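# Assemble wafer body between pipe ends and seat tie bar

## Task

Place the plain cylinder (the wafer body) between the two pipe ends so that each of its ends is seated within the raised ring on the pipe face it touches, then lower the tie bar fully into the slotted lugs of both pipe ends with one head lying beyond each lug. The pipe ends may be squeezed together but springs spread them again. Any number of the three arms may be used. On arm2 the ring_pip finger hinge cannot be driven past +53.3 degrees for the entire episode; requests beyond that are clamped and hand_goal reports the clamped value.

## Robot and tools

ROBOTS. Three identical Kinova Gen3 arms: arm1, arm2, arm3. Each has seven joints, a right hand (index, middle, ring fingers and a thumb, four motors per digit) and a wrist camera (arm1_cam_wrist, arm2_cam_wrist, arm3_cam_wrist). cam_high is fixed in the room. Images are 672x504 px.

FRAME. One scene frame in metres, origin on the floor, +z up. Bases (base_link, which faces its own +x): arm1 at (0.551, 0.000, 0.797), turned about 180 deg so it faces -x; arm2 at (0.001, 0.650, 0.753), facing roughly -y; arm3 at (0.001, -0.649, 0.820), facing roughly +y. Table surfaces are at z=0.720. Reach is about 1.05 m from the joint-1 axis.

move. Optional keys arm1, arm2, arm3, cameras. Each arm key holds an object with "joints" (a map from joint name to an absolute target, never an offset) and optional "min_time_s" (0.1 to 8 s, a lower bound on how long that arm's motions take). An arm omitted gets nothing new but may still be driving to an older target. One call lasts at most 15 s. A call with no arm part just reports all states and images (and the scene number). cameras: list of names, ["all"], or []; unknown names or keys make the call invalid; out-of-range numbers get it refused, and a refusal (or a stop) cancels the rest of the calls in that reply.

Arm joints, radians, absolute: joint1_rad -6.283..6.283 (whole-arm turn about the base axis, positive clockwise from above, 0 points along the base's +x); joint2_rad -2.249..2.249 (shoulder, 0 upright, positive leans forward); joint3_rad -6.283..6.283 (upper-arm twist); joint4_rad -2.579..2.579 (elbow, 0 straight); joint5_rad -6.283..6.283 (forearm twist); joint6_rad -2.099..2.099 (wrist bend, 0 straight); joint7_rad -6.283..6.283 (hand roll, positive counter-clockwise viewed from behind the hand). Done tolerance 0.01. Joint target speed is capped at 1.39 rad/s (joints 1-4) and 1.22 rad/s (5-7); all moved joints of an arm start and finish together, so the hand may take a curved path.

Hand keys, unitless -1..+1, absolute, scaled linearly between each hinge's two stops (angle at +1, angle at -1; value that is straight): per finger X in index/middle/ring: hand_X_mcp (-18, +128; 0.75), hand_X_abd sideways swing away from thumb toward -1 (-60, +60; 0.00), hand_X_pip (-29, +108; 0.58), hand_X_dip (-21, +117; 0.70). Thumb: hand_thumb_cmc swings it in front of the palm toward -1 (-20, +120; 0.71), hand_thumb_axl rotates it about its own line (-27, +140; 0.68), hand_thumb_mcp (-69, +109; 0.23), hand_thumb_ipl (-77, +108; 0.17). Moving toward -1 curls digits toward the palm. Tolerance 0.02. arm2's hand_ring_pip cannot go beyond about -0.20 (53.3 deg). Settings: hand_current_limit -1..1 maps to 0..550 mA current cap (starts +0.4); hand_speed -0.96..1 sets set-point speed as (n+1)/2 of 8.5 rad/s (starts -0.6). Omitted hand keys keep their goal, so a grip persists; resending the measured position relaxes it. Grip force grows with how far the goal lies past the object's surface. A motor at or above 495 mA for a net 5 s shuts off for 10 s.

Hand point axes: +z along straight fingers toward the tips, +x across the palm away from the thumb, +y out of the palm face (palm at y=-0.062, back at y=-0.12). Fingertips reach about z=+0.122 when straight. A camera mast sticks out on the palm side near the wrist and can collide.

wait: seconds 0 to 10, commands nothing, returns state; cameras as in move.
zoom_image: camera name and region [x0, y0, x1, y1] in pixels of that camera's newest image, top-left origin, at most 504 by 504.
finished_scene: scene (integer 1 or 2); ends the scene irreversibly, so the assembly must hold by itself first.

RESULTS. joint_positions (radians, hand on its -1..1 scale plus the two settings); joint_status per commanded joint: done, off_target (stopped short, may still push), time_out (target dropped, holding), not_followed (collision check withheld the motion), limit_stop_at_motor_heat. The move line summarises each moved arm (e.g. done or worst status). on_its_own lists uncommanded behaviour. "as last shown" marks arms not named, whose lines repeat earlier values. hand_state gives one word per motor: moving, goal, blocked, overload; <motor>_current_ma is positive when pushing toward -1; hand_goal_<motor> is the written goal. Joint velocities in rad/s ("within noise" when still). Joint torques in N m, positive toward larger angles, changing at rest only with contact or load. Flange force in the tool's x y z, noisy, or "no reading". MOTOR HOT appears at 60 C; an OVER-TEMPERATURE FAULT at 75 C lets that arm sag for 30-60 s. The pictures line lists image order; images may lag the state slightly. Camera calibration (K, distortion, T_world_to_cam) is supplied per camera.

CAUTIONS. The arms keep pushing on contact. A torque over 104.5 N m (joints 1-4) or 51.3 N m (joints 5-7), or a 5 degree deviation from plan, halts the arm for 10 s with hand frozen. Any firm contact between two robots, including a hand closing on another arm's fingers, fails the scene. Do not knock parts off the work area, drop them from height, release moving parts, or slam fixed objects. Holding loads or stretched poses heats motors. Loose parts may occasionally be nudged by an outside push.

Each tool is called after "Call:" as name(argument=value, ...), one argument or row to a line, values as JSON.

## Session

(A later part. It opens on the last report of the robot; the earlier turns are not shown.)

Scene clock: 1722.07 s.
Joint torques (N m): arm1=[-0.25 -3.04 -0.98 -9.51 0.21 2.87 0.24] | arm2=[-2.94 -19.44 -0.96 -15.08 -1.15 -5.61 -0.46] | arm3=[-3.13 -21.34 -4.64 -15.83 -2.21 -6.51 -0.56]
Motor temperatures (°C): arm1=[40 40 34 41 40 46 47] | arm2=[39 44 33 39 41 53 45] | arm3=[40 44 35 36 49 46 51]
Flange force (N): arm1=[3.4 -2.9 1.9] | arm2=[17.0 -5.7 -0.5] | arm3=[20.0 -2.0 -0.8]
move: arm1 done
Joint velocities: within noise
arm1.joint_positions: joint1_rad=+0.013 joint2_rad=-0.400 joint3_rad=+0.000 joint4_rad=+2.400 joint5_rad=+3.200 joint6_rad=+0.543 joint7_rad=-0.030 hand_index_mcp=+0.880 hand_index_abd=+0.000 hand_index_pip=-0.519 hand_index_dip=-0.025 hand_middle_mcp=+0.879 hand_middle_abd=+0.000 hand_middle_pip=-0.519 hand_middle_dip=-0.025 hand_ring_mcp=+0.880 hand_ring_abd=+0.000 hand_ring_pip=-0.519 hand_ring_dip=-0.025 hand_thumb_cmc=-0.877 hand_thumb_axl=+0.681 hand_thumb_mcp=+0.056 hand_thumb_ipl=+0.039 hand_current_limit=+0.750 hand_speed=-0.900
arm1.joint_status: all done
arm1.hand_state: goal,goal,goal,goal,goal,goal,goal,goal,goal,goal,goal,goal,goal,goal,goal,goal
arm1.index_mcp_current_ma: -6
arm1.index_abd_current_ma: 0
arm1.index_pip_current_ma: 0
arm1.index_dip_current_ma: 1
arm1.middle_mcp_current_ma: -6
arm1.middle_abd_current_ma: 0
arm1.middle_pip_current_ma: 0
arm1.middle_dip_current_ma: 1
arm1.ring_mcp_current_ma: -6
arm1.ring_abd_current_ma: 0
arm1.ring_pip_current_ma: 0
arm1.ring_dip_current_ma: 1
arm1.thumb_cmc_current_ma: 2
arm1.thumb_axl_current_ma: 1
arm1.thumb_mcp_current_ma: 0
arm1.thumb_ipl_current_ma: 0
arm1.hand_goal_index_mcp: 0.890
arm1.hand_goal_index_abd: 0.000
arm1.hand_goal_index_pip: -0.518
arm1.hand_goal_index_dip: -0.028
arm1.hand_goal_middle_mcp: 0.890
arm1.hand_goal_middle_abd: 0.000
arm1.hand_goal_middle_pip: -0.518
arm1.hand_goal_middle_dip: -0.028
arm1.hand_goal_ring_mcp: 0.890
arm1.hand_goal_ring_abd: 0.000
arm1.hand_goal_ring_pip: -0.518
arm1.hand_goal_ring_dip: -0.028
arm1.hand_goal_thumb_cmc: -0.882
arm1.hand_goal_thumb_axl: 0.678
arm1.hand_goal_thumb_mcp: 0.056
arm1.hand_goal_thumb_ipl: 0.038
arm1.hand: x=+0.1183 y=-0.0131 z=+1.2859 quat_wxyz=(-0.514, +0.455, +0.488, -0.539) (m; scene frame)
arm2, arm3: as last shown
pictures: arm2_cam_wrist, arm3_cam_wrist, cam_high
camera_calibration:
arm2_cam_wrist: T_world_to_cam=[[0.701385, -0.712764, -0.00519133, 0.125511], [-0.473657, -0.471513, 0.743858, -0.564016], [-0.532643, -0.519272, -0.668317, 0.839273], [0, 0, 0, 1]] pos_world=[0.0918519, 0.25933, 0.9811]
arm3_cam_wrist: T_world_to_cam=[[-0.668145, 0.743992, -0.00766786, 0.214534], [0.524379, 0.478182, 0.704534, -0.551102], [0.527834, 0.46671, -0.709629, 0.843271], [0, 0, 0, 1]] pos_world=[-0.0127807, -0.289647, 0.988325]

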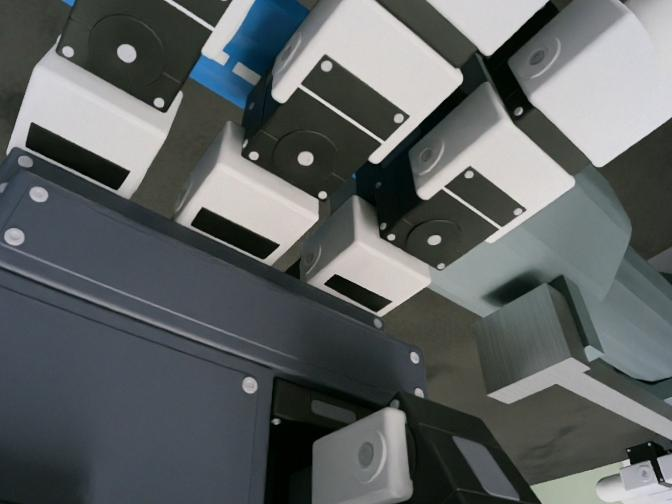

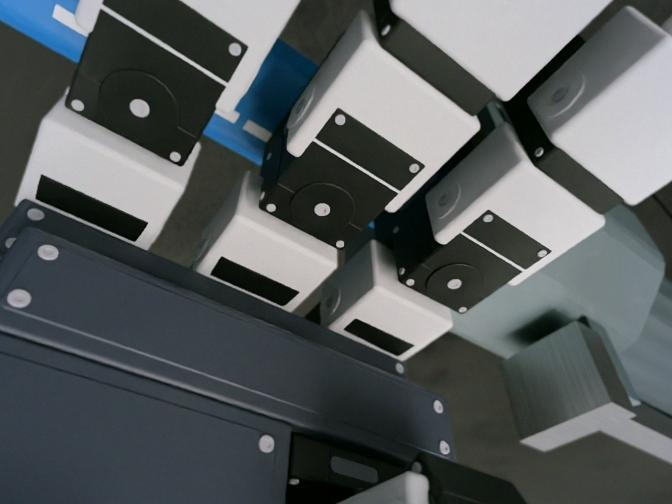

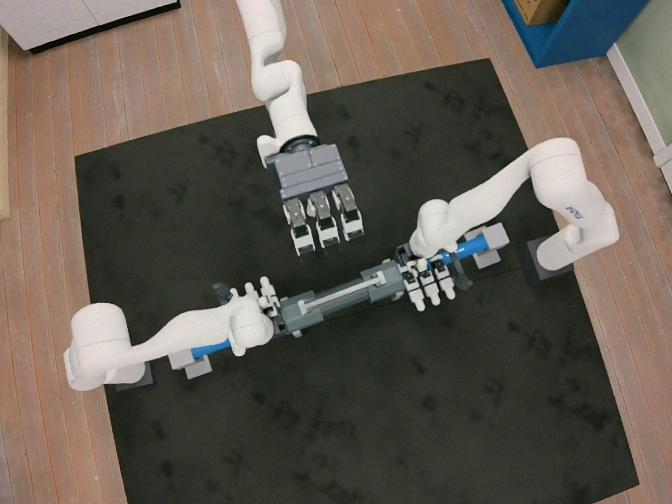

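Call:
move(
  arm2={"joints": {"joint1_rad": -0.0196, "joint2_rad": 0.5391, "joint4_rad": 1.8722, "joint6_rad": 0.7334, "joint7_rad": 1.6487}, "min_time_s": 5},
  arm3={"joints": {"joint1_rad": 0.1892, "joint2_rad": 0.6462, "joint4_rad": 1.9736, "joint6_rad": 0.5218, "joint7_rad": 1.8437}, "min_time_s": 5},
  cameras=["cam_high"],
)

Call:
zoom_image(
  camera="cam_high",
  region=[270, 250, 410, 340],
)

Call:
move(
  arm2={"joints": {"joint1_rad": -0.0156, "joint2_rad": 0.5066, "joint4_rad": 1.938, "joint6_rad": 0.7, "joint7_rad": 1.6527}, "min_time_s": 3},
  arm3={"joints": {"joint1_rad": 0.1957, "joint2_rad": 0.634, "joint4_rad": 2.0053, "joint6_rad": 0.5023, "joint7_rad": 1.8502}, "min_time_s": 3},
  cameras=["cam_high"],
)

Call:
zoom_image(
  camera="cam_high",
  region=[270, 250, 410, 340],
)

Scene clock: 1743.73 s.
Joint torques (N m): arm1=[-0.23 -2.89 -0.96 -9.53 0.18 2.86 0.29] | arm2=[-1.14 -17.87 0.6 -5.32 -0.09 0.18 -0.02] | arm3=[0.76 -17.81 -0.16 -4.23 -0.05 -0.17 0.23]
Motor temperatures (°C): arm1=[40 40 34 41 40 46 47] | arm2=[39 44 33 39 41 53 45] | arm3=[40 44 35 36 49 46 51]
Flange force (N): arm1=[3.6 -3.1 1.4] | arm2=[-4.2 -3.5 4.2] | arm3=[-3.4 1.9 3.7]
move: arm2 done; arm3 done
Joint velocities: within noise
arm1: as last shown
arm2.joint_positions: joint1_rad=-0.020 joint2_rad=+0.539 joint3_rad=+0.000 joint4_rad=+1.872 joint5_rad=+0.000 joint6_rad=+0.733 joint7_rad=+1.649 hand_index_mcp=-0.468 hand_index_abd=+0.000 hand_index_pip=+0.577 hand_index_dip=+0.696 hand_middle_mcp=-0.455 hand_middle_abd=+0.000 hand_middle_pip=+0.577 hand_middle_dip=+0.696 hand_ring_mcp=-0.458 hand_ring_abd=+0.000 hand_ring_pip=+0.577 hand_ring_dip=+0.696 hand_thumb_cmc=-0.568 hand_thumb_axl=+0.677 hand_thumb_mcp=+0.946 hand_thumb_ipl=+0.598 hand_current_limit=+0.400 hand_speed=-0.600
arm2.joint_status: all done
arm2.hand_state: goal,goal,goal,goal,blocked,goal,goal,goal,goal,goal,goal,goal,goal,goal,goal,goal
arm2.index_mcp_current_ma: 13
arm2.index_abd_current_ma: 0
arm2.index_pip_current_ma: 0
arm2.index_dip_current_ma: 0
arm2.middle_mcp_current_ma: 42
arm2.middle_abd_current_ma: 0
arm2.middle_pip_current_ma: 0
arm2.middle_dip_current_ma: 0
arm2.ring_mcp_current_ma: 34
arm2.ring_abd_current_ma: 0
arm2.ring_pip_current_ma: 0
arm2.ring_dip_current_ma: 0
arm2.thumb_cmc_current_ma: 1
arm2.thumb_axl_current_ma: 0
arm2.thumb_mcp_current_ma: -5
arm2.thumb_ipl_current_ma: -2
arm2.hand_goal_index_mcp: -0.478
arm2.hand_goal_index_abd: 0.000
arm2.hand_goal_index_pip: 0.576
arm2.hand_goal_index_dip: 0.696
arm2.hand_goal_middle_mcp: -0.478
arm2.hand_goal_middle_abd: 0.000
arm2.hand_goal_middle_pip: 0.576
arm2.hand_goal_middle_dip: 0.696
arm2.hand_goal_ring_mcp: -0.478
arm2.hand_goal_ring_abd: 0.000
arm2.hand_goal_ring_pip: 0.576
arm2.hand_goal_ring_dip: 0.696
arm2.hand_goal_thumb_cmc: -0.570
arm2.hand_goal_thumb_axl: 0.678
arm2.hand_goal_thumb_mcp: 0.950
arm2.hand_goal_thumb_ipl: 0.600
arm2.hand: x=+0.0753 y=+0.2117 z=+0.8635 quat_wxyz=(-0.002, +0.669, +0.744, +0.000) (m; scene frame)
arm3.joint_positions: joint1_rad=+0.189 joint2_rad=+0.646 joint3_rad=+0.000 joint4_rad=+1.974 joint5_rad=+0.000 joint6_rad=+0.522 joint7_rad=+1.844 hand_index_mcp=-0.460 hand_index_abd=+0.000 hand_index_pip=+0.577 hand_index_dip=+0.696 hand_middle_mcp=-0.457 hand_middle_abd=+0.000 hand_middle_pip=+0.577 hand_middle_dip=+0.696 hand_ring_mcp=-0.454 hand_ring_abd=+0.000 hand_ring_pip=+0.577 hand_ring_dip=+0.696 hand_thumb_cmc=-0.568 hand_thumb_axl=+0.677 hand_thumb_mcp=+0.945 hand_thumb_ipl=+0.598 hand_current_limit=+0.400 hand_speed=-0.600
arm3.joint_status: all done
arm3.hand_state: goal,goal,goal,goal,blocked,goal,goal,goal,blocked,goal,goal,goal,goal,goal,goal,goal
arm3.index_mcp_current_ma: 9
arm3.index_abd_current_ma: 0
arm3.index_pip_current_ma: 0
arm3.index_dip_current_ma: 0
arm3.middle_mcp_current_ma: 12
arm3.middle_abd_current_ma: 0
arm3.middle_pip_current_ma: 0
arm3.middle_dip_current_ma: 0
arm3.ring_mcp_current_ma: 14
arm3.ring_abd_current_ma: 0
arm3.ring_pip_current_ma: 0
arm3.ring_dip_current_ma: 0
arm3.thumb_cmc_current_ma: 0
arm3.thumb_axl_current_ma: 0
arm3.thumb_mcp_current_ma: -1
arm3.thumb_ipl_current_ma: 0
arm3.hand_goal_index_mcp: -0.478
arm3.hand_goal_index_abd: 0.000
arm3.hand_goal_index_pip: 0.576
arm3.hand_goal_index_dip: 0.696
arm3.hand_goal_middle_mcp: -0.478
arm3.hand_goal_middle_abd: 0.000
arm3.hand_goal_middle_pip: 0.576
arm3.hand_goal_middle_dip: 0.696
arm3.hand_goal_ring_mcp: -0.478
arm3.hand_goal_ring_abd: 0.000
arm3.hand_goal_ring_pip: 0.576
arm3.hand_goal_ring_dip: 0.696
arm3.hand_goal_thumb_cmc: -0.570
arm3.hand_goal_thumb_axl: 0.678
arm3.hand_goal_thumb_mcp: 0.950
arm3.hand_goal_thumb_ipl: 0.600
arm3.hand: x=+0.0069 y=-0.2350 z=+0.8679 quat_wxyz=(-0.001, -0.744, +0.668, +0.004) (m; scene frame)
pictures: cam_high

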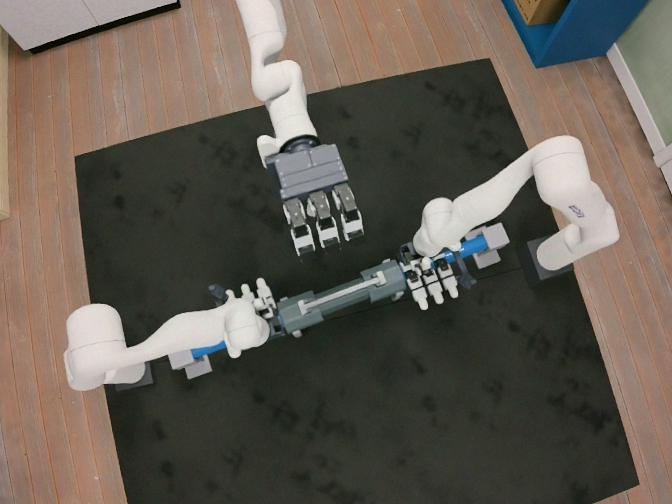

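Scaled by 3.600.

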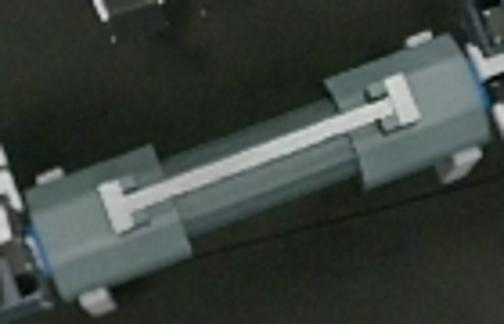

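Scene clock: 1747.03 s.
Joint torques (N m): arm1=[-0.3 -2.97 -1.02 -9.49 0.15 2.89 0.27] | arm2=[-1.21 -17.07 0.63 -5.12 -0.11 0.19 -0.03] | arm3=[0.76 -17.56 -0.2 -4.06 -0.09 -0.12 0.22]
Motor temperatures (°C): arm1=[40 40 34 41 40 46 47] | arm2=[39 44 33 39 41 53 45] | arm3=[40 43 35 36 49 46 51]
Flange force (N): arm1=[3.9 -3.2 1.7] | arm2=[-3.9 -3.8 4.4] | arm3=[-3.4 1.9 4.1]
move: arm2 done; arm3 done
Joint velocities: within noise
arm1: as last shown
arm2.joint_positions: joint1_rad=-0.016 joint2_rad=+0.507 joint3_rad=+0.000 joint4_rad=+1.938 joint5_rad=+0.000 joint6_rad=+0.700 joint7_rad=+1.653 hand_index_mcp=-0.468 hand_index_abd=+0.000 hand_index_pip=+0.577 hand_index_dip=+0.696 hand_middle_mcp=-0.455 hand_middle_abd=+0.000 hand_middle_pip=+0.577 hand_middle_dip=+0.696 hand_ring_mcp=-0.458 hand_ring_abd=+0.000 hand_ring_pip=+0.577 hand_ring_dip=+0.696 hand_thumb_cmc=-0.568 hand_thumb_axl=+0.677 hand_thumb_mcp=+0.946 hand_thumb_ipl=+0.598 hand_current_limit=+0.400 hand_speed=-0.600
arm2.joint_status: all done
arm2.hand_state: goal,goal,goal,goal,blocked,goal,goal,goal,goal,goal,goal,goal,goal,goal,goal,goal
arm2.index_mcp_current_ma: 13
arm2.index_abd_current_ma: 0
arm2.index_pip_current_ma: 0
arm2.index_dip_current_ma: 0
arm2.middle_mcp_current_ma: 42
arm2.middle_abd_current_ma: 0
arm2.middle_pip_current_ma: 0
arm2.middle_dip_current_ma: 0
arm2.ring_mcp_current_ma: 34
arm2.ring_abd_current_ma: 0
arm2.ring_pip_current_ma: 0
arm2.ring_dip_current_ma: 0
arm2.thumb_cmc_current_ma: 1
arm2.thumb_axl_current_ma: 0
arm2.thumb_mcp_current_ma: -5
arm2.thumb_ipl_current_ma: -2
arm2.hand_goal_index_mcp: -0.478
arm2.hand_goal_index_abd: 0.000
arm2.hand_goal_index_pip: 0.576
arm2.hand_goal_index_dip: 0.696
arm2.hand_goal_middle_mcp: -0.478
arm2.hand_goal_middle_abd: 0.000
arm2.hand_goal_middle_pip: 0.576
arm2.hand_goal_middle_dip: 0.696
arm2.hand_goal_ring_mcp: -0.478
arm2.hand_goal_ring_abd: 0.000
arm2.hand_goal_ring_pip: 0.576
arm2.hand_goal_ring_dip: 0.696
arm2.hand_goal_thumb_cmc: -0.570
arm2.hand_goal_thumb_axl: 0.678
arm2.hand_goal_thumb_mcp: 0.950
arm2.hand_goal_thumb_ipl: 0.600
arm2.hand: x=+0.0731 y=+0.2315 z=+0.8634 quat_wxyz=(-0.002, +0.669, +0.744, +0.000) (m; scene frame)
arm3.joint_positions: joint1_rad=+0.196 joint2_rad=+0.634 joint3_rad=+0.000 joint4_rad=+2.005 joint5_rad=+0.000 joint6_rad=+0.502 joint7_rad=+1.850 hand_index_mcp=-0.460 hand_index_abd=+0.000 hand_index_pip=+0.577 hand_index_dip=+0.696 hand_middle_mcp=-0.457 hand_middle_abd=+0.000 hand_middle_pip=+0.577 hand_middle_dip=+0.696 hand_ring_mcp=-0.454 hand_ring_abd=+0.000 hand_ring_pip=+0.577 hand_ring_dip=+0.696 hand_thumb_cmc=-0.568 hand_thumb_axl=+0.677 hand_thumb_mcp=+0.945 hand_thumb_ipl=+0.598 hand_current_limit=+0.400 hand_speed=-0.600
arm3.joint_status: all done
arm3.hand_state: goal,goal,goal,goal,blocked,goal,goal,goal,blocked,goal,goal,goal,goal,goal,goal,goal
arm3.index_mcp_current_ma: 9
arm3.index_abd_current_ma: 0
arm3.index_pip_current_ma: 0
arm3.index_dip_current_ma: 0
arm3.middle_mcp_current_ma: 12
arm3.middle_abd_current_ma: 0
arm3.middle_pip_current_ma: 0
arm3.middle_dip_current_ma: 0
arm3.ring_mcp_current_ma: 14
arm3.ring_abd_current_ma: 0
arm3.ring_pip_current_ma: 0
arm3.ring_dip_current_ma: 0
arm3.thumb_cmc_current_ma: 0
arm3.thumb_axl_current_ma: 0
arm3.thumb_mcp_current_ma: -1
arm3.thumb_ipl_current_ma: 0
arm3.hand_goal_index_mcp: -0.478
arm3.hand_goal_index_abd: 0.000
arm3.hand_goal_index_pip: 0.576
arm3.hand_goal_index_dip: 0.696
arm3.hand_goal_middle_mcp: -0.478
arm3.hand_goal_middle_abd: 0.000
arm3.hand_goal_middle_pip: 0.576
arm3.hand_goal_middle_dip: 0.696
arm3.hand_goal_ring_mcp: -0.478
arm3.hand_goal_ring_abd: 0.000
arm3.hand_goal_ring_pip: 0.576
arm3.hand_goal_ring_dip: 0.696
arm3.hand_goal_thumb_cmc: -0.570
arm3.hand_goal_thumb_axl: 0.678
arm3.hand_goal_thumb_mcp: 0.950
arm3.hand_goal_thumb_ipl: 0.600
arm3.hand: x=+0.0079 y=-0.2449 z=+0.8679 quat_wxyz=(-0.001, -0.744, +0.668, +0.004) (m; scene frame)
pictures: cam_high

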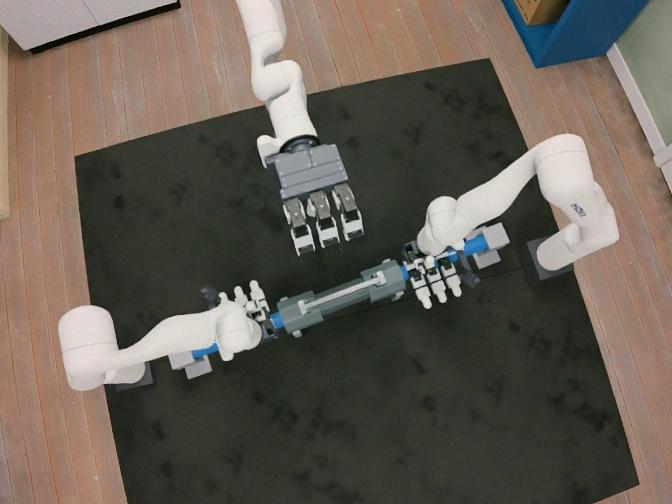

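Scaled by 3.600.

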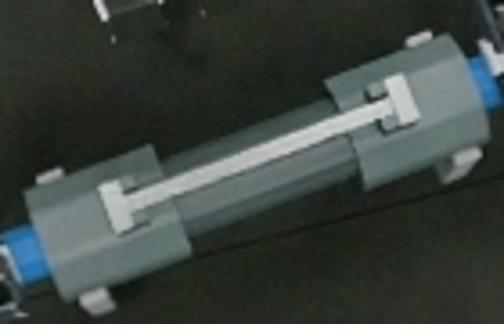

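Call:
move(
  arm2={"joints": {"joint1_rad": -0.0091, "joint2_rad": 0.4585, "joint4_rad": 2.0343, "joint6_rad": 0.6518, "joint7_rad": 1.6592}, "min_time_s": 1.5},
  arm3={"joints": {"joint1_rad": 0.2113, "joint2_rad": 0.6085, "joint4_rad": 2.0732, "joint6_rad": 0.4599, "joint7_rad": 1.8658}, "min_time_s": 1.5},
)

Call:
move(
  arm2={"joints": {"joint1_rad": 0.0102, "joint2_rad": 0.3068, "joint4_rad": 2.1243, "joint6_rad": 0.7115, "joint7_rad": 1.6815}, "min_time_s": 1.5},
  arm3={"joints": {"joint1_rad": 0.2297, "joint2_rad": 0.5825, "joint4_rad": 2.1436, "joint6_rad": 0.4155, "joint7_rad": 1.8842}, "min_time_s": 1.5},
)

Call:
move(
  arm3={"joints": {"joint1_rad": 0.2571, "joint2_rad": 0.4631, "joint4_rad": 2.2106, "joint6_rad": 0.4679, "joint7_rad": 1.9117}, "min_time_s": 1.5},
  cameras=["all"],
)

Call:
zoom_image(
  camera="cam_high",
  region=[270, 250, 410, 340],
)

Scene clock: 1761.87 s.
Joint torques (N m): arm1=[-0.26 -2.9 -0.92 -9.53 0.17 2.85 0.23] | arm2=[-1.25 -15.96 0.57 -4.76 -0.08 0.18 0.02] | arm3=[0.8 -16.78 -0.13 -3.68 -0.07 -0.13 0.25]
Motor temperatures (°C): arm1=[40 40 34 41 40 46 47] | arm2=[39 44 33 39 41 53 45] | arm3=[40 43 35 36 49 45 51]
Flange force (N): arm1=[3.2 -3.0 1.5] | arm2=[-4.0 -4.1 4.8] | arm3=[-3.5 2.1 4.1]
move: arm2 done; arm3 done
Joint velocities: within noise
arm1: as last shown
arm2.joint_positions: joint1_rad=-0.009 joint2_rad=+0.459 joint3_rad=+0.000 joint4_rad=+2.034 joint5_rad=+0.000 joint6_rad=+0.652 joint7_rad=+1.659 hand_index_mcp=-0.468 hand_index_abd=+0.000 hand_index_pip=+0.577 hand_index_dip=+0.696 hand_middle_mcp=-0.455 hand_middle_abd=+0.000 hand_middle_pip=+0.577 hand_middle_dip=+0.696 hand_ring_mcp=-0.458 hand_ring_abd=+0.000 hand_ring_pip=+0.577 hand_ring_dip=+0.696 hand_thumb_cmc=-0.568 hand_thumb_axl=+0.677 hand_thumb_mcp=+0.946 hand_thumb_ipl=+0.598 hand_current_limit=+0.400 hand_speed=-0.600
arm2.joint_status: all done
arm2.hand_state: goal,goal,goal,goal,blocked,goal,goal,goal,goal,goal,goal,goal,goal,goal,goal,goal
arm2.index_mcp_current_ma: 13
arm2.index_abd_current_ma: 0
arm2.index_pip_current_ma: 0
arm2.index_dip_current_ma: 0
arm2.middle_mcp_current_ma: 42
arm2.middle_abd_current_ma: 0
arm2.middle_pip_current_ma: 0
arm2.middle_dip_current_ma: 0
arm2.ring_mcp_current_ma: 34
arm2.ring_abd_current_ma: 0
arm2.ring_pip_current_ma: 0
arm2.ring_dip_current_ma: 0
arm2.thumb_cmc_current_ma: 1
arm2.thumb_axl_current_ma: 0
arm2.thumb_mcp_current_ma: -5
arm2.thumb_ipl_current_ma: -2
arm2.hand_goal_index_mcp: -0.478
arm2.hand_goal_index_abd: 0.000
arm2.hand_goal_index_pip: 0.576
arm2.hand_goal_index_dip: 0.696
arm2.hand_goal_middle_mcp: -0.478
arm2.hand_goal_middle_abd: 0.000
arm2.hand_goal_middle_pip: 0.576
arm2.hand_goal_middle_dip: 0.696
arm2.hand_goal_ring_mcp: -0.478
arm2.hand_goal_ring_abd: 0.000
arm2.hand_goal_ring_pip: 0.576
arm2.hand_goal_ring_dip: 0.696
arm2.hand_goal_thumb_cmc: -0.570
arm2.hand_goal_thumb_axl: 0.678
arm2.hand_goal_thumb_mcp: 0.950
arm2.hand_goal_thumb_ipl: 0.600
arm2.hand: x=+0.0700 y=+0.2613 z=+0.8634 quat_wxyz=(-0.002, +0.669, +0.744, +0.000) (m; scene frame)
arm3.joint_positions: joint1_rad=+0.211 joint2_rad=+0.609 joint3_rad=+0.000 joint4_rad=+2.073 joint5_rad=+0.000 joint6_rad=+0.460 joint7_rad=+1.866 hand_index_mcp=-0.460 hand_index_abd=+0.000 hand_index_pip=+0.577 hand_index_dip=+0.696 hand_middle_mcp=-0.457 hand_middle_abd=+0.000 hand_middle_pip=+0.577 hand_middle_dip=+0.696 hand_ring_mcp=-0.454 hand_ring_abd=+0.000 hand_ring_pip=+0.577 hand_ring_dip=+0.696 hand_thumb_cmc=-0.568 hand_thumb_axl=+0.677 hand_thumb_mcp=+0.945 hand_thumb_ipl=+0.598 hand_current_limit=+0.400 hand_speed=-0.600
arm3.joint_status: all done
arm3.hand_state: goal,goal,goal,goal,blocked,goal,goal,goal,blocked,goal,goal,goal,goal,goal,goal,goal
arm3.index_mcp_current_ma: 9
arm3.index_abd_current_ma: 0
arm3.index_pip_current_ma: 0
arm3.index_dip_current_ma: 0
arm3.middle_mcp_current_ma: 12
arm3.middle_abd_current_ma: 0
arm3.middle_pip_current_ma: 0
arm3.middle_dip_current_ma: 0
arm3.ring_mcp_current_ma: 14
arm3.ring_abd_current_ma: 0
arm3.ring_pip_current_ma: 0
arm3.ring_dip_current_ma: 0
arm3.thumb_cmc_current_ma: 0
arm3.thumb_axl_current_ma: 0
arm3.thumb_mcp_current_ma: -1
arm3.thumb_ipl_current_ma: 0
arm3.hand_goal_index_mcp: -0.478
arm3.hand_goal_index_abd: 0.000
arm3.hand_goal_index_pip: 0.576
arm3.hand_goal_index_dip: 0.696
arm3.hand_goal_middle_mcp: -0.478
arm3.hand_goal_middle_abd: 0.000
arm3.hand_goal_middle_pip: 0.576
arm3.hand_goal_middle_dip: 0.696
arm3.hand_goal_ring_mcp: -0.478
arm3.hand_goal_ring_abd: 0.000
arm3.hand_goal_ring_pip: 0.576
arm3.hand_goal_ring_dip: 0.696
arm3.hand_goal_thumb_cmc: -0.570
arm3.hand_goal_thumb_axl: 0.678
arm3.hand_goal_thumb_mcp: 0.950
arm3.hand_goal_thumb_ipl: 0.600
arm3.hand: x=+0.0101 y=-0.2666 z=+0.8679 quat_wxyz=(-0.001, -0.744, +0.668, +0.004) (m; scene frame)
pictures: none

Scene clock: 1763.70 s.
Joint torques (N m): arm1=[-0.23 -2.94 -1.01 -9.55 0.15 2.84 0.26] | arm2=[-1.2 -13.44 0.55 -5.25 -0.09 0.17 0.02] | arm3=[0.77 -16.04 -0.23 -3.44 -0.07 -0.13 0.3]
Motor temperatures (°C): arm1=[40 40 34 41 40 46 47] | arm2=[39 44 33 39 41 53 45] | arm3=[40 43 35 36 49 45 51]
Flange force (N): arm1=[4.1 -2.9 1.5] | arm2=[-3.9 -3.8 4.5] | arm3=[-3.2 2.4 4.5]
move: arm2 done; arm3 done
Joint velocities: within noise
arm1: as last shown
arm2.joint_positions: joint1_rad=+0.010 joint2_rad=+0.307 joint3_rad=+0.000 joint4_rad=+2.124 joint5_rad=+0.000 joint6_rad=+0.711 joint7_rad=+1.681 hand_index_mcp=-0.468 hand_index_abd=+0.000 hand_index_pip=+0.577 hand_index_dip=+0.696 hand_middle_mcp=-0.455 hand_middle_abd=+0.000 hand_middle_pip=+0.577 hand_middle_dip=+0.696 hand_ring_mcp=-0.458 hand_ring_abd=+0.000 hand_ring_pip=+0.577 hand_ring_dip=+0.696 hand_thumb_cmc=-0.568 hand_thumb_axl=+0.677 hand_thumb_mcp=+0.946 hand_thumb_ipl=+0.598 hand_current_limit=+0.400 hand_speed=-0.600
arm2.joint_status: all done
arm2.hand_state: goal,goal,goal,goal,blocked,goal,goal,goal,goal,goal,goal,goal,goal,goal,goal,goal
arm2.index_mcp_current_ma: 13
arm2.index_abd_current_ma: 0
arm2.index_pip_current_ma: 0
arm2.index_dip_current_ma: 0
arm2.middle_mcp_current_ma: 42
arm2.middle_abd_current_ma: 0
arm2.middle_pip_current_ma: 0
arm2.middle_dip_current_ma: 0
arm2.ring_mcp_current_ma: 34
arm2.ring_abd_current_ma: 0
arm2.ring_pip_current_ma: 0
arm2.ring_dip_current_ma: 0
arm2.thumb_cmc_current_ma: 1
arm2.thumb_axl_current_ma: 0
arm2.thumb_mcp_current_ma: -5
arm2.thumb_ipl_current_ma: -2
arm2.hand_goal_index_mcp: -0.478
arm2.hand_goal_index_abd: 0.000
arm2.hand_goal_index_pip: 0.576
arm2.hand_goal_index_dip: 0.696
arm2.hand_goal_middle_mcp: -0.478
arm2.hand_goal_middle_abd: 0.000
arm2.hand_goal_middle_pip: 0.576
arm2.hand_goal_middle_dip: 0.696
arm2.hand_goal_ring_mcp: -0.478
arm2.hand_goal_ring_abd: 0.000
arm2.hand_goal_ring_pip: 0.576
arm2.hand_goal_ring_dip: 0.696
arm2.hand_goal_thumb_cmc: -0.570
arm2.hand_goal_thumb_axl: 0.678
arm2.hand_goal_thumb_mcp: 0.950
arm2.hand_goal_thumb_ipl: 0.600
arm2.hand: x=+0.0630 y=+0.3055 z=+0.8994 quat_wxyz=(-0.001, +0.667, +0.745, -0.001) (m; scene frame)
arm3.joint_positions: joint1_rad=+0.230 joint2_rad=+0.582 joint3_rad=+0.000 joint4_rad=+2.144 joint5_rad=+0.000 joint6_rad=+0.416 joint7_rad=+1.884 hand_index_mcp=-0.460 hand_index_abd=+0.000 hand_index_pip=+0.577 hand_index_dip=+0.696 hand_middle_mcp=-0.457 hand_middle_abd=+0.000 hand_middle_pip=+0.577 hand_middle_dip=+0.696 hand_ring_mcp=-0.454 hand_ring_abd=+0.000 hand_ring_pip=+0.577 hand_ring_dip=+0.696 hand_thumb_cmc=-0.568 hand_thumb_axl=+0.677 hand_thumb_mcp=+0.945 hand_thumb_ipl=+0.598 hand_current_limit=+0.400 hand_speed=-0.600
arm3.joint_status: all done
arm3.hand_state: goal,goal,goal,goal,blocked,goal,goal,goal,blocked,goal,goal,goal,goal,goal,goal,goal
arm3.index_mcp_current_ma: 9
arm3.index_abd_current_ma: 0
arm3.index_pip_current_ma: 0
arm3.index_dip_current_ma: 0
arm3.middle_mcp_current_ma: 12
arm3.middle_abd_current_ma: 0
arm3.middle_pip_current_ma: 0
arm3.middle_dip_current_ma: 0
arm3.ring_mcp_current_ma: 14
arm3.ring_abd_current_ma: 0
arm3.ring_pip_current_ma: 0
arm3.ring_dip_current_ma: 0
arm3.thumb_cmc_current_ma: 0
arm3.thumb_axl_current_ma: 0
arm3.thumb_mcp_current_ma: -1
arm3.thumb_ipl_current_ma: 0
arm3.hand_goal_index_mcp: -0.478
arm3.hand_goal_index_abd: 0.000
arm3.hand_goal_index_pip: 0.576
arm3.hand_goal_index_dip: 0.696
arm3.hand_goal_middle_mcp: -0.478
arm3.hand_goal_middle_abd: 0.000
arm3.hand_goal_middle_pip: 0.576
arm3.hand_goal_middle_dip: 0.696
arm3.hand_goal_ring_mcp: -0.478
arm3.hand_goal_ring_abd: 0.000
arm3.hand_goal_ring_pip: 0.576
arm3.hand_goal_ring_dip: 0.696
arm3.hand_goal_thumb_cmc: -0.570
arm3.hand_goal_thumb_axl: 0.678
arm3.hand_goal_thumb_mcp: 0.950
arm3.hand_goal_thumb_ipl: 0.600
arm3.hand: x=+0.0125 y=-0.2897 z=+0.8680 quat_wxyz=(-0.001, -0.744, +0.668, +0.004) (m; scene frame)
pictures: none

Scene clock: 1765.53 s.
Joint torques (N m): arm1=[-0.24 -2.92 -0.95 -9.59 0.16 2.89 0.25] | arm2=[-1.23 -13.53 0.52 -5.24 -0.09 0.19 -0.01] | arm3=[0.79 -14.38 -0.25 -3.81 -0.06 -0.11 0.23]
Motor temperatures (°C): arm1=[40 39 34 41 40 46 47] | arm2=[39 44 33 39 41 53 45] | arm3=[40 43 35 36 49 45 51]
Flange force (N): arm1=[3.5 -3.0 1.4] | arm2=[-4.0 -4.1 4.7] | arm3=[-3.7 2.3 4.5]
move: arm3 done
Joint velocities: within noise
arm1, arm2: as last shown
arm3.joint_positions: joint1_rad=+0.257 joint2_rad=+0.463 joint3_rad=+0.000 joint4_rad=+2.211 joint5_rad=+0.000 joint6_rad=+0.468 joint7_rad=+1.912 hand_index_mcp=-0.460 hand_index_abd=+0.000 hand_index_pip=+0.577 hand_index_dip=+0.696 hand_middle_mcp=-0.457 hand_middle_abd=+0.000 hand_middle_pip=+0.577 hand_middle_dip=+0.696 hand_ring_mcp=-0.454 hand_ring_abd=+0.000 hand_ring_pip=+0.577 hand_ring_dip=+0.696 hand_thumb_cmc=-0.568 hand_thumb_axl=+0.677 hand_thumb_mcp=+0.945 hand_thumb_ipl=+0.598 hand_current_limit=+0.400 hand_speed=-0.600
arm3.joint_status: all done
arm3.hand_state: goal,goal,goal,goal,blocked,goal,goal,goal,blocked,goal,goal,goal,goal,goal,goal,goal
arm3.index_mcp_current_ma: 9
arm3.index_abd_current_ma: 0
arm3.index_pip_current_ma: 0
arm3.index_dip_current_ma: 0
arm3.middle_mcp_current_ma: 12
arm3.middle_abd_current_ma: 0
arm3.middle_pip_current_ma: 0
arm3.middle_dip_current_ma: 0
arm3.ring_mcp_current_ma: 14
arm3.ring_abd_current_ma: 0
arm3.ring_pip_current_ma: 0
arm3.ring_dip_current_ma: 0
arm3.thumb_cmc_current_ma: 0
arm3.thumb_axl_current_ma: 0
arm3.thumb_mcp_current_ma: -1
arm3.thumb_ipl_current_ma: 0
arm3.hand_goal_index_mcp: -0.478
arm3.hand_goal_index_abd: 0.000
arm3.hand_goal_index_pip: 0.576
arm3.hand_goal_index_dip: 0.696
arm3.hand_goal_middle_mcp: -0.478
arm3.hand_goal_middle_abd: 0.000
arm3.hand_goal_middle_pip: 0.576
arm3.hand_goal_middle_dip: 0.696
arm3.hand_goal_ring_mcp: -0.478
arm3.hand_goal_ring_abd: 0.000
arm3.hand_goal_ring_pip: 0.576
arm3.hand_goal_ring_dip: 0.696
arm3.hand_goal_thumb_cmc: -0.570
arm3.hand_goal_thumb_axl: 0.678
arm3.hand_goal_thumb_mcp: 0.950
arm3.hand_goal_thumb_ipl: 0.600
arm3.hand: x=+0.0154 y=-0.3204 z=+0.9000 quat_wxyz=(-0.001, -0.744, +0.668, +0.004) (m; scene frame)
pictures: arm1_cam_wrist, arm2_cam_wrist, arm3_cam_wrist, cam_high
camera_calibration:
arm1_cam_wrist: T_world_to_cam=[[0.00746111, -0.811989, -0.583625, 0.771397], [0.798912, -0.346172, 0.491837, -0.780279], [-0.601401, -0.469935, 0.646125, -0.641633], [0, 0, 0, 1]] pos_world=[0.23174, 0.0547286, 1.24855]
arm2_cam_wrist: T_world_to_cam=[[0.703481, -0.710704, -0.00382065, 0.208745], [-0.472296, -0.4715, 0.744731, -0.548298], [-0.531085, -0.522099, -0.667354, 0.910727], [0, 0, 0, 1]] pos_world=[0.0778661, 0.365323, 1.01691]
arm3_cam_wrist: T_world_to_cam=[[-0.668293, 0.743859, -0.00766747, 0.29307], [0.524288, 0.47829, 0.704529, -0.532596], [0.527737, 0.466812, -0.709633, 0.905888], [0, 0, 0, 1]] pos_world=[-0.00298064, -0.386147, 1.02032]

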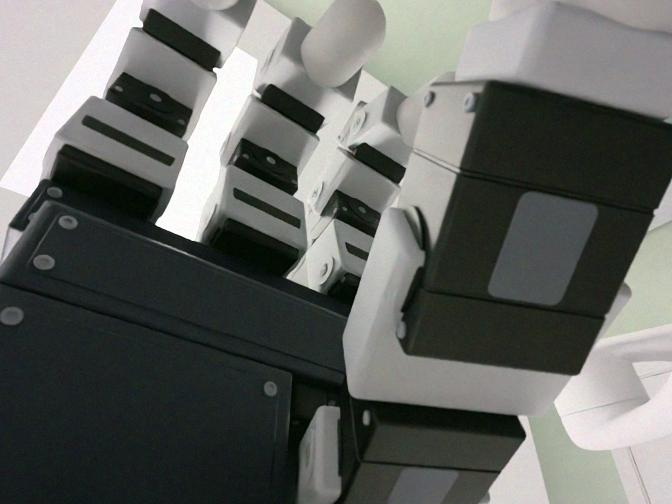

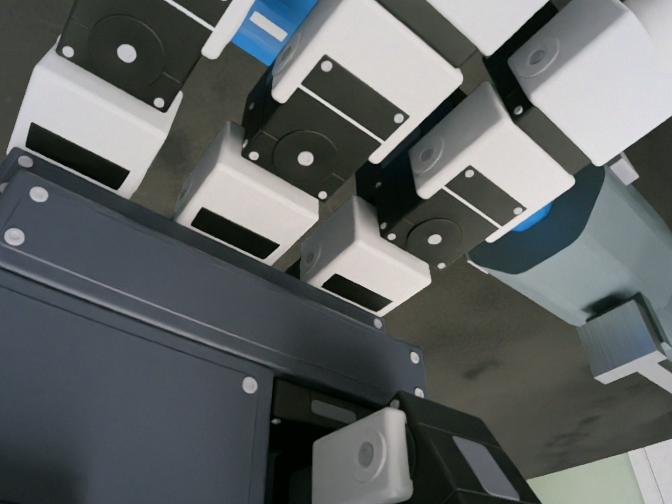

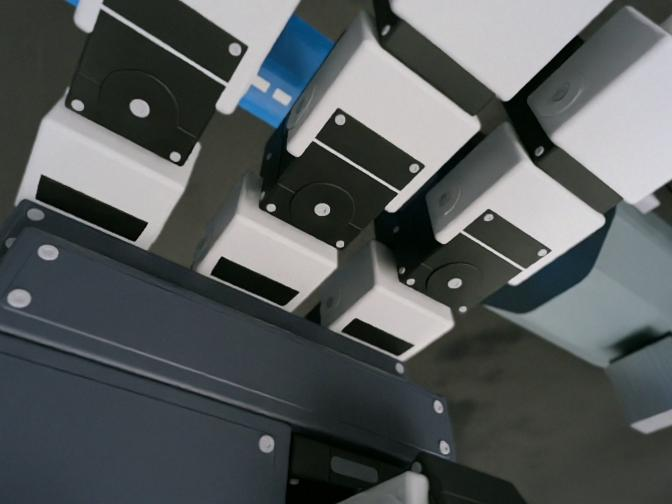

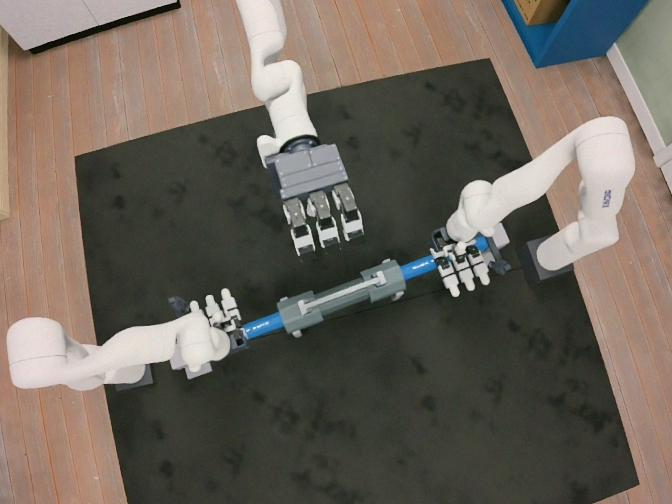

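Scaled by 3.600.

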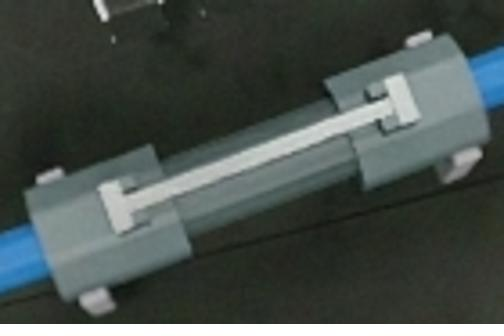

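Call:
move(
  arm3={"joints": {"joint1_rad": 0.2571, "joint2_rad": 0.2019, "joint4_rad": 2.0438, "joint6_rad": 0.8959, "joint7_rad": 1.9117}},
)

Call:
move(
  arm3={"joints": {"joint1_rad": -0.4301, "joint2_rad": 0.2133, "joint4_rad": 2.0291, "joint6_rad": 0.8992, "joint7_rad": -0.0409, "hand_index_mcp": 0.75, "hand_middle_mcp": 0.75, "hand_ring_mcp": 0.75}},
)

Call:
move(
  arm3={"joints": {"joint1_rad": -0.4301, "joint2_rad": 0.6834, "joint4_rad": 1.3657, "joint6_rad": 1.0925, "joint7_rad": -0.0409}},
  cameras=["arm3_cam_wrist", "cam_high"],
)

Scene clock: 1779.77 s.
Joint torques (N m): arm1=[-0.31 -2.91 -1.02 -9.46 0.17 2.83 0.25] | arm2=[-1.22 -13.56 0.59 -5.27 -0.1 0.15 -0.01] | arm3=[0.78 -12.29 -0.31 -6.64 -0.21 -0.04 0.25]
Motor temperatures (°C): arm1=[40 39 34 41 40 46 47] | arm2=[39 43 33 38 41 53 45] | arm3=[40 43 35 36 49 45 51]
Flange force (N): arm1=[3.7 -3.1 1.6] | arm2=[-4.0 -4.0 4.7] | arm3=[-4.2 0.9 2.9]
move: arm3 done
Joint velocities: within noise
arm1, arm2: as last shown
arm3.joint_positions: joint1_rad=+0.257 joint2_rad=+0.202 joint3_rad=+0.000 joint4_rad=+2.044 joint5_rad=+0.000 joint6_rad=+0.896 joint7_rad=+1.912 hand_index_mcp=-0.460 hand_index_abd=+0.000 hand_index_pip=+0.577 hand_index_dip=+0.696 hand_middle_mcp=-0.457 hand_middle_abd=+0.000 hand_middle_pip=+0.577 hand_middle_dip=+0.696 hand_ring_mcp=-0.454 hand_ring_abd=+0.000 hand_ring_pip=+0.577 hand_ring_dip=+0.696 hand_thumb_cmc=-0.568 hand_thumb_axl=+0.677 hand_thumb_mcp=+0.945 hand_thumb_ipl=+0.598 hand_current_limit=+0.400 hand_speed=-0.600
arm3.joint_status: all done
arm3.hand_state: goal,goal,goal,goal,blocked,goal,goal,goal,blocked,goal,goal,goal,goal,goal,goal,goal
arm3.index_mcp_current_ma: 9
arm3.index_abd_current_ma: 0
arm3.index_pip_current_ma: 0
arm3.index_dip_current_ma: 0
arm3.middle_mcp_current_ma: 11
arm3.middle_abd_current_ma: 0
arm3.middle_pip_current_ma: 0
arm3.middle_dip_current_ma: 0
arm3.ring_mcp_current_ma: 14
arm3.ring_abd_current_ma: 0
arm3.ring_pip_current_ma: 0
arm3.ring_dip_current_ma: 0
arm3.thumb_cmc_current_ma: 0
arm3.thumb_axl_current_ma: 0
arm3.thumb_mcp_current_ma: -1
arm3.thumb_ipl_current_ma: 0
arm3.hand_goal_index_mcp: -0.478
arm3.hand_goal_index_abd: 0.000
arm3.hand_goal_index_pip: 0.576
arm3.hand_goal_index_dip: 0.696
arm3.hand_goal_middle_mcp: -0.478
arm3.hand_goal_middle_abd: 0.000
arm3.hand_goal_middle_pip: 0.576
arm3.hand_goal_middle_dip: 0.696
arm3.hand_goal_ring_mcp: -0.478
arm3.hand_goal_ring_abd: 0.000
arm3.hand_goal_ring_pip: 0.576
arm3.hand_goal_ring_dip: 0.696
arm3.hand_goal_thumb_cmc: -0.570
arm3.hand_goal_thumb_axl: 0.678
arm3.hand_goal_thumb_mcp: 0.950
arm3.hand_goal_thumb_ipl: 0.600
arm3.hand: x=+0.0163 y=-0.3208 z=+1.0199 quat_wxyz=(-0.001, -0.744, +0.668, +0.004) (m; scene frame)
pictures: none

Scene clock: 1782.27 s.
Joint torques (N m): arm1=[-0.28 -2.93 -0.9 -9.46 0.17 2.89 0.22] | arm2=[-1.23 -13.57 0.59 -5.21 -0.11 0.18 -0.02] | arm3=[0.8 -12.78 -0.13 -6.9 -0.02 -0.38 0.24]
Motor temperatures (°C): arm1=[40 39 34 41 40 46 47] | arm2=[39 43 33 38 41 53 45] | arm3=[40 43 35 36 49 45 51]
Flange force (N): arm1=[3.0 -3.3 1.6] | arm2=[-4.2 -4.1 4.7] | arm3=[2.5 3.9 2.6]
move: arm3 done
Joint velocities: within noise
arm1, arm2: as last shown
arm3.joint_positions: joint1_rad=-0.430 joint2_rad=+0.213 joint3_rad=+0.000 joint4_rad=+2.029 joint5_rad=+0.000 joint6_rad=+0.899 joint7_rad=-0.041 hand_index_mcp=+0.746 hand_index_abd=+0.000 hand_index_pip=+0.577 hand_index_dip=+0.696 hand_middle_mcp=+0.746 hand_middle_abd=+0.000 hand_middle_pip=+0.577 hand_middle_dip=+0.696 hand_ring_mcp=+0.746 hand_ring_abd=+0.000 hand_ring_pip=+0.577 hand_ring_dip=+0.696 hand_thumb_cmc=-0.568 hand_thumb_axl=+0.677 hand_thumb_mcp=+0.945 hand_thumb_ipl=+0.598 hand_current_limit=+0.400 hand_speed=-0.600
arm3.joint_status: all done
arm3.hand_state: goal,goal,goal,goal,goal,goal,goal,goal,goal,goal,goal,goal,goal,goal,goal,goal
arm3.index_mcp_current_ma: -1
arm3.index_abd_current_ma: 0
arm3.index_pip_current_ma: 0
arm3.index_dip_current_ma: 0
arm3.middle_mcp_current_ma: 0
arm3.middle_abd_current_ma: 0
arm3.middle_pip_current_ma: 0
arm3.middle_dip_current_ma: 0
arm3.ring_mcp_current_ma: -1
arm3.ring_abd_current_ma: 0
arm3.ring_pip_current_ma: 0
arm3.ring_dip_current_ma: 0
arm3.thumb_cmc_current_ma: 0
arm3.thumb_axl_current_ma: 0
arm3.thumb_mcp_current_ma: -1
arm3.thumb_ipl_current_ma: 0
arm3.hand_goal_index_mcp: 0.750
arm3.hand_goal_index_abd: 0.000
arm3.hand_goal_index_pip: 0.576
arm3.hand_goal_index_dip: 0.696
arm3.hand_goal_middle_mcp: 0.750
arm3.hand_goal_middle_abd: 0.000
arm3.hand_goal_middle_pip: 0.576
arm3.hand_goal_middle_dip: 0.696
arm3.hand_goal_ring_mcp: 0.750
arm3.hand_goal_ring_abd: 0.000
arm3.hand_goal_ring_pip: 0.576
arm3.hand_goal_ring_dip: 0.696
arm3.hand_goal_thumb_cmc: -0.570
arm3.hand_goal_thumb_axl: 0.678
arm3.hand_goal_thumb_mcp: 0.950
arm3.hand_goal_thumb_ipl: 0.600
arm3.hand: x=-0.1351 y=-0.2502 z=+1.0210 quat_wxyz=(-0.003, -0.205, +0.979, +0.002) (m; scene frame)
pictures: none

Scene clock: 1784.30 s.
Joint torques (N m): arm1=[-0.27 -2.9 -0.98 -9.49 0.25 2.92 0.23] | arm2=[-1.18 -13.53 0.54 -5.22 -0.08 0.15 0.01] | arm3=[0.83 -21.9 -0.05 -7.86 -0.01 -0.36 0.23]
Motor temperatures (°C): arm1=[40 39 34 41 40 46 47] | arm2=[39 43 33 38 41 53 45] | arm3=[40 43 35 36 49 45 51]
Flange force (N): arm1=[3.1 -3.4 1.5] | arm2=[-4.2 -3.9 4.6] | arm3=[2.1 3.8 1.9]
move: arm3 done
Joint velocities: within noise
arm1.joint_positions: joint1_rad=+0.013 joint2_rad=-0.400 joint3_rad=+0.000 joint4_rad=+2.400 joint5_rad=+3.200 joint6_rad=+0.543 joint7_rad=-0.030 hand_index_mcp=+0.880 hand_index_abd=+0.000 hand_index_pip=-0.519 hand_index_dip=-0.025 hand_middle_mcp=+0.879 hand_middle_abd=+0.000 hand_middle_pip=-0.519 hand_middle_dip=-0.025 hand_ring_mcp=+0.880 hand_ring_abd=+0.000 hand_ring_pip=-0.519 hand_ring_dip=-0.025 hand_thumb_cmc=-0.877 hand_thumb_axl=+0.681 hand_thumb_mcp=+0.056 hand_thumb_ipl=+0.039 hand_current_limit=+0.750 hand_speed=-0.900
arm1.joint_status: not commanded
arm1.hand_state: goal,goal,goal,goal,goal,goal,goal,goal,goal,goal,goal,goal,goal,goal,goal,goal
arm1.index_mcp_current_ma: -6
arm1.index_abd_current_ma: 0
arm1.index_pip_current_ma: 0
arm1.index_dip_current_ma: 1
arm1.middle_mcp_current_ma: -6
arm1.middle_abd_current_ma: 0
arm1.middle_pip_current_ma: 0
arm1.middle_dip_current_ma: 1
arm1.ring_mcp_current_ma: -6
arm1.ring_abd_current_ma: 0
arm1.ring_pip_current_ma: 0
arm1.ring_dip_current_ma: 1
arm1.thumb_cmc_current_ma: 2
arm1.thumb_axl_current_ma: 1
arm1.thumb_mcp_current_ma: 0
arm1.thumb_ipl_current_ma: 0
arm1.hand_goal_index_mcp: 0.890
arm1.hand_goal_index_abd: 0.000
arm1.hand_goal_index_pip: -0.518
arm1.hand_goal_index_dip: -0.028
arm1.hand_goal_middle_mcp: 0.890
arm1.hand_goal_middle_abd: 0.000
arm1.hand_goal_middle_pip: -0.518
arm1.hand_goal_middle_dip: -0.028
arm1.hand_goal_ring_mcp: 0.890
arm1.hand_goal_ring_abd: 0.000
arm1.hand_goal_ring_pip: -0.518
arm1.hand_goal_ring_dip: -0.028
arm1.hand_goal_thumb_cmc: -0.882
arm1.hand_goal_thumb_axl: 0.678
arm1.hand_goal_thumb_mcp: 0.056
arm1.hand_goal_thumb_ipl: 0.038
arm1.hand: x=+0.1183 y=-0.0131 z=+1.2859 quat_wxyz=(-0.514, +0.455, +0.488, -0.539) (m; scene frame)
arm2: as last shown
arm3.joint_positions: joint1_rad=-0.430 joint2_rad=+0.683 joint3_rad=+0.000 joint4_rad=+1.366 joint5_rad=+0.000 joint6_rad=+1.092 joint7_rad=-0.041 hand_index_mcp=+0.746 hand_index_abd=+0.000 hand_index_pip=+0.577 hand_index_dip=+0.696 hand_middle_mcp=+0.746 hand_middle_abd=+0.000 hand_middle_pip=+0.577 hand_middle_dip=+0.696 hand_ring_mcp=+0.746 hand_ring_abd=+0.000 hand_ring_pip=+0.577 hand_ring_dip=+0.696 hand_thumb_cmc=-0.568 hand_thumb_axl=+0.677 hand_thumb_mcp=+0.945 hand_thumb_ipl=+0.598 hand_current_limit=+0.400 hand_speed=-0.600
arm3.joint_status: all done
arm3.hand_state: goal,goal,goal,goal,goal,goal,goal,goal,goal,goal,goal,goal,goal,goal,goal,goal
arm3.index_mcp_current_ma: -1
arm3.index_abd_current_ma: 0
arm3.index_pip_current_ma: 0
arm3.index_dip_current_ma: 0
arm3.middle_mcp_current_ma: 0
arm3.middle_abd_current_ma: 0
arm3.middle_pip_current_ma: 0
arm3.middle_dip_current_ma: 0
arm3.ring_mcp_current_ma: -1
arm3.ring_abd_current_ma: 0
arm3.ring_pip_current_ma: 0
arm3.ring_dip_current_ma: 0
arm3.thumb_cmc_current_ma: 0
arm3.thumb_axl_current_ma: 0
arm3.thumb_mcp_current_ma: -1
arm3.thumb_ipl_current_ma: 0
arm3.hand_goal_index_mcp: 0.750
arm3.hand_goal_index_abd: 0.000
arm3.hand_goal_index_pip: 0.576
arm3.hand_goal_index_dip: 0.696
arm3.hand_goal_middle_mcp: 0.750
arm3.hand_goal_middle_abd: 0.000
arm3.hand_goal_middle_pip: 0.576
arm3.hand_goal_middle_dip: 0.696
arm3.hand_goal_ring_mcp: 0.750
arm3.hand_goal_ring_abd: 0.000
arm3.hand_goal_ring_pip: 0.576
arm3.hand_goal_ring_dip: 0.696
arm3.hand_goal_thumb_cmc: -0.570
arm3.hand_goal_thumb_axl: 0.678
arm3.hand_goal_thumb_mcp: 0.950
arm3.hand_goal_thumb_ipl: 0.600
arm3.hand: x=-0.2270 y=-0.0616 z=+0.9882 quat_wxyz=(-0.003, -0.205, +0.979, +0.002) (m; scene frame)
pictures: arm3_cam_wrist, cam_high
camera_calibration:
arm3_cam_wrist: T_world_to_cam=[[0.508498, 0.860936, -0.0148082, 0.220603], [0.619368, -0.353764, 0.700881, -0.617497], [0.598175, -0.365568, -0.713125, 0.943828], [0, 0, 0, 1]] pos_world=[-0.294293, -0.0633403, 1.10913]

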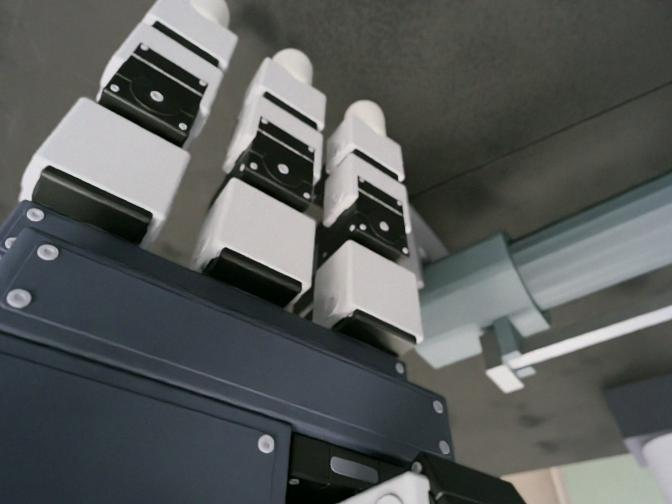

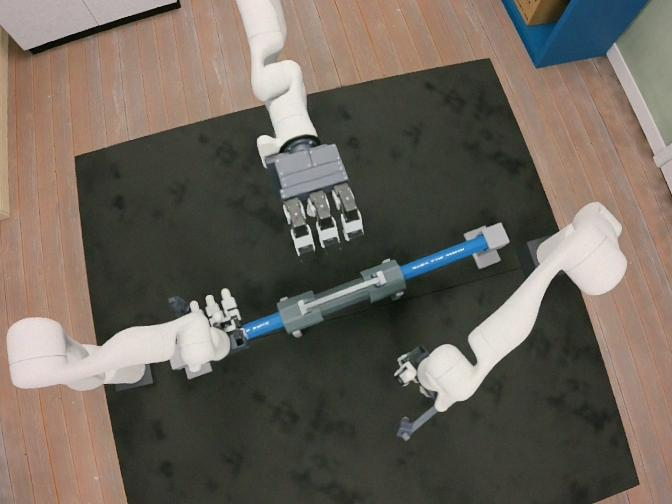

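Call:
zoom_image(
  camera="arm3_cam_wrist",
  region=[410, 260, 560, 400],
)

Call:
zoom_image(
  camera="arm3_cam_wrist",
  region=[520, 160, 672, 360],
)

Scaled by 3.360.

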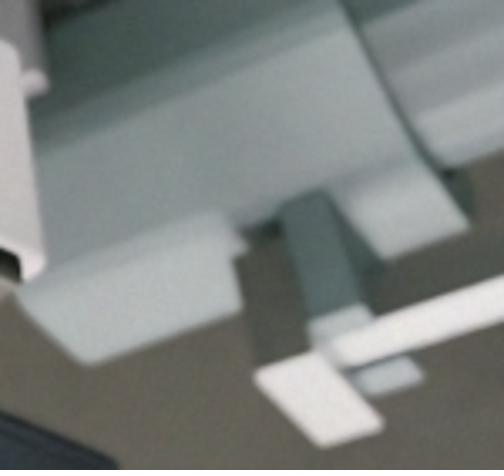

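Scaled by 2.520.

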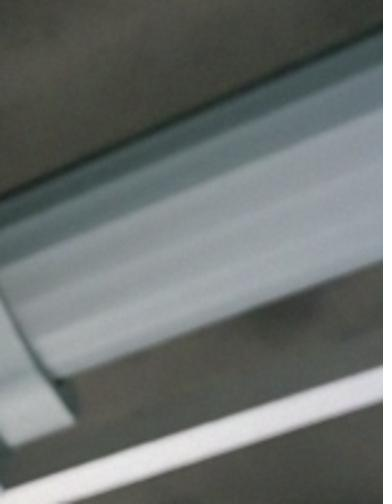

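Call:
zoom_image(
  camera="arm3_cam_wrist",
  region=[500, 290, 590, 380],
)

Call:
zoom_image(
  camera="arm3_cam_wrist",
  region=[582, 250, 672, 340],
)

Scaled by 5.600.

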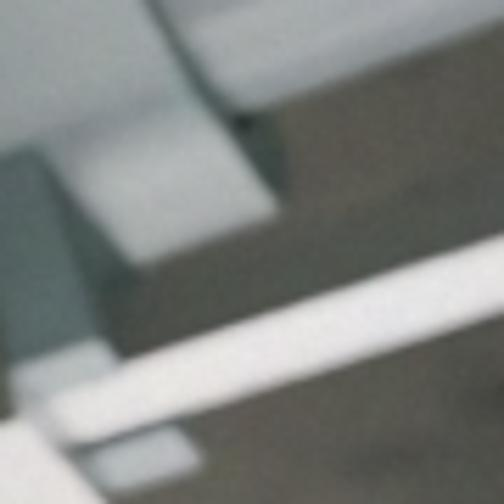

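Scaled by 5.600.

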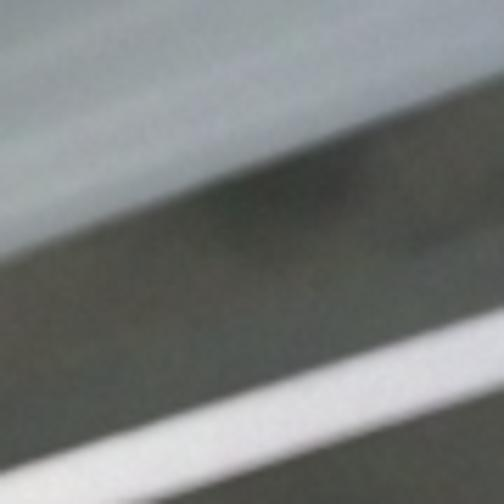

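Call:
finished_scene(
  scene=2,
)

The scene is finished: the task was done.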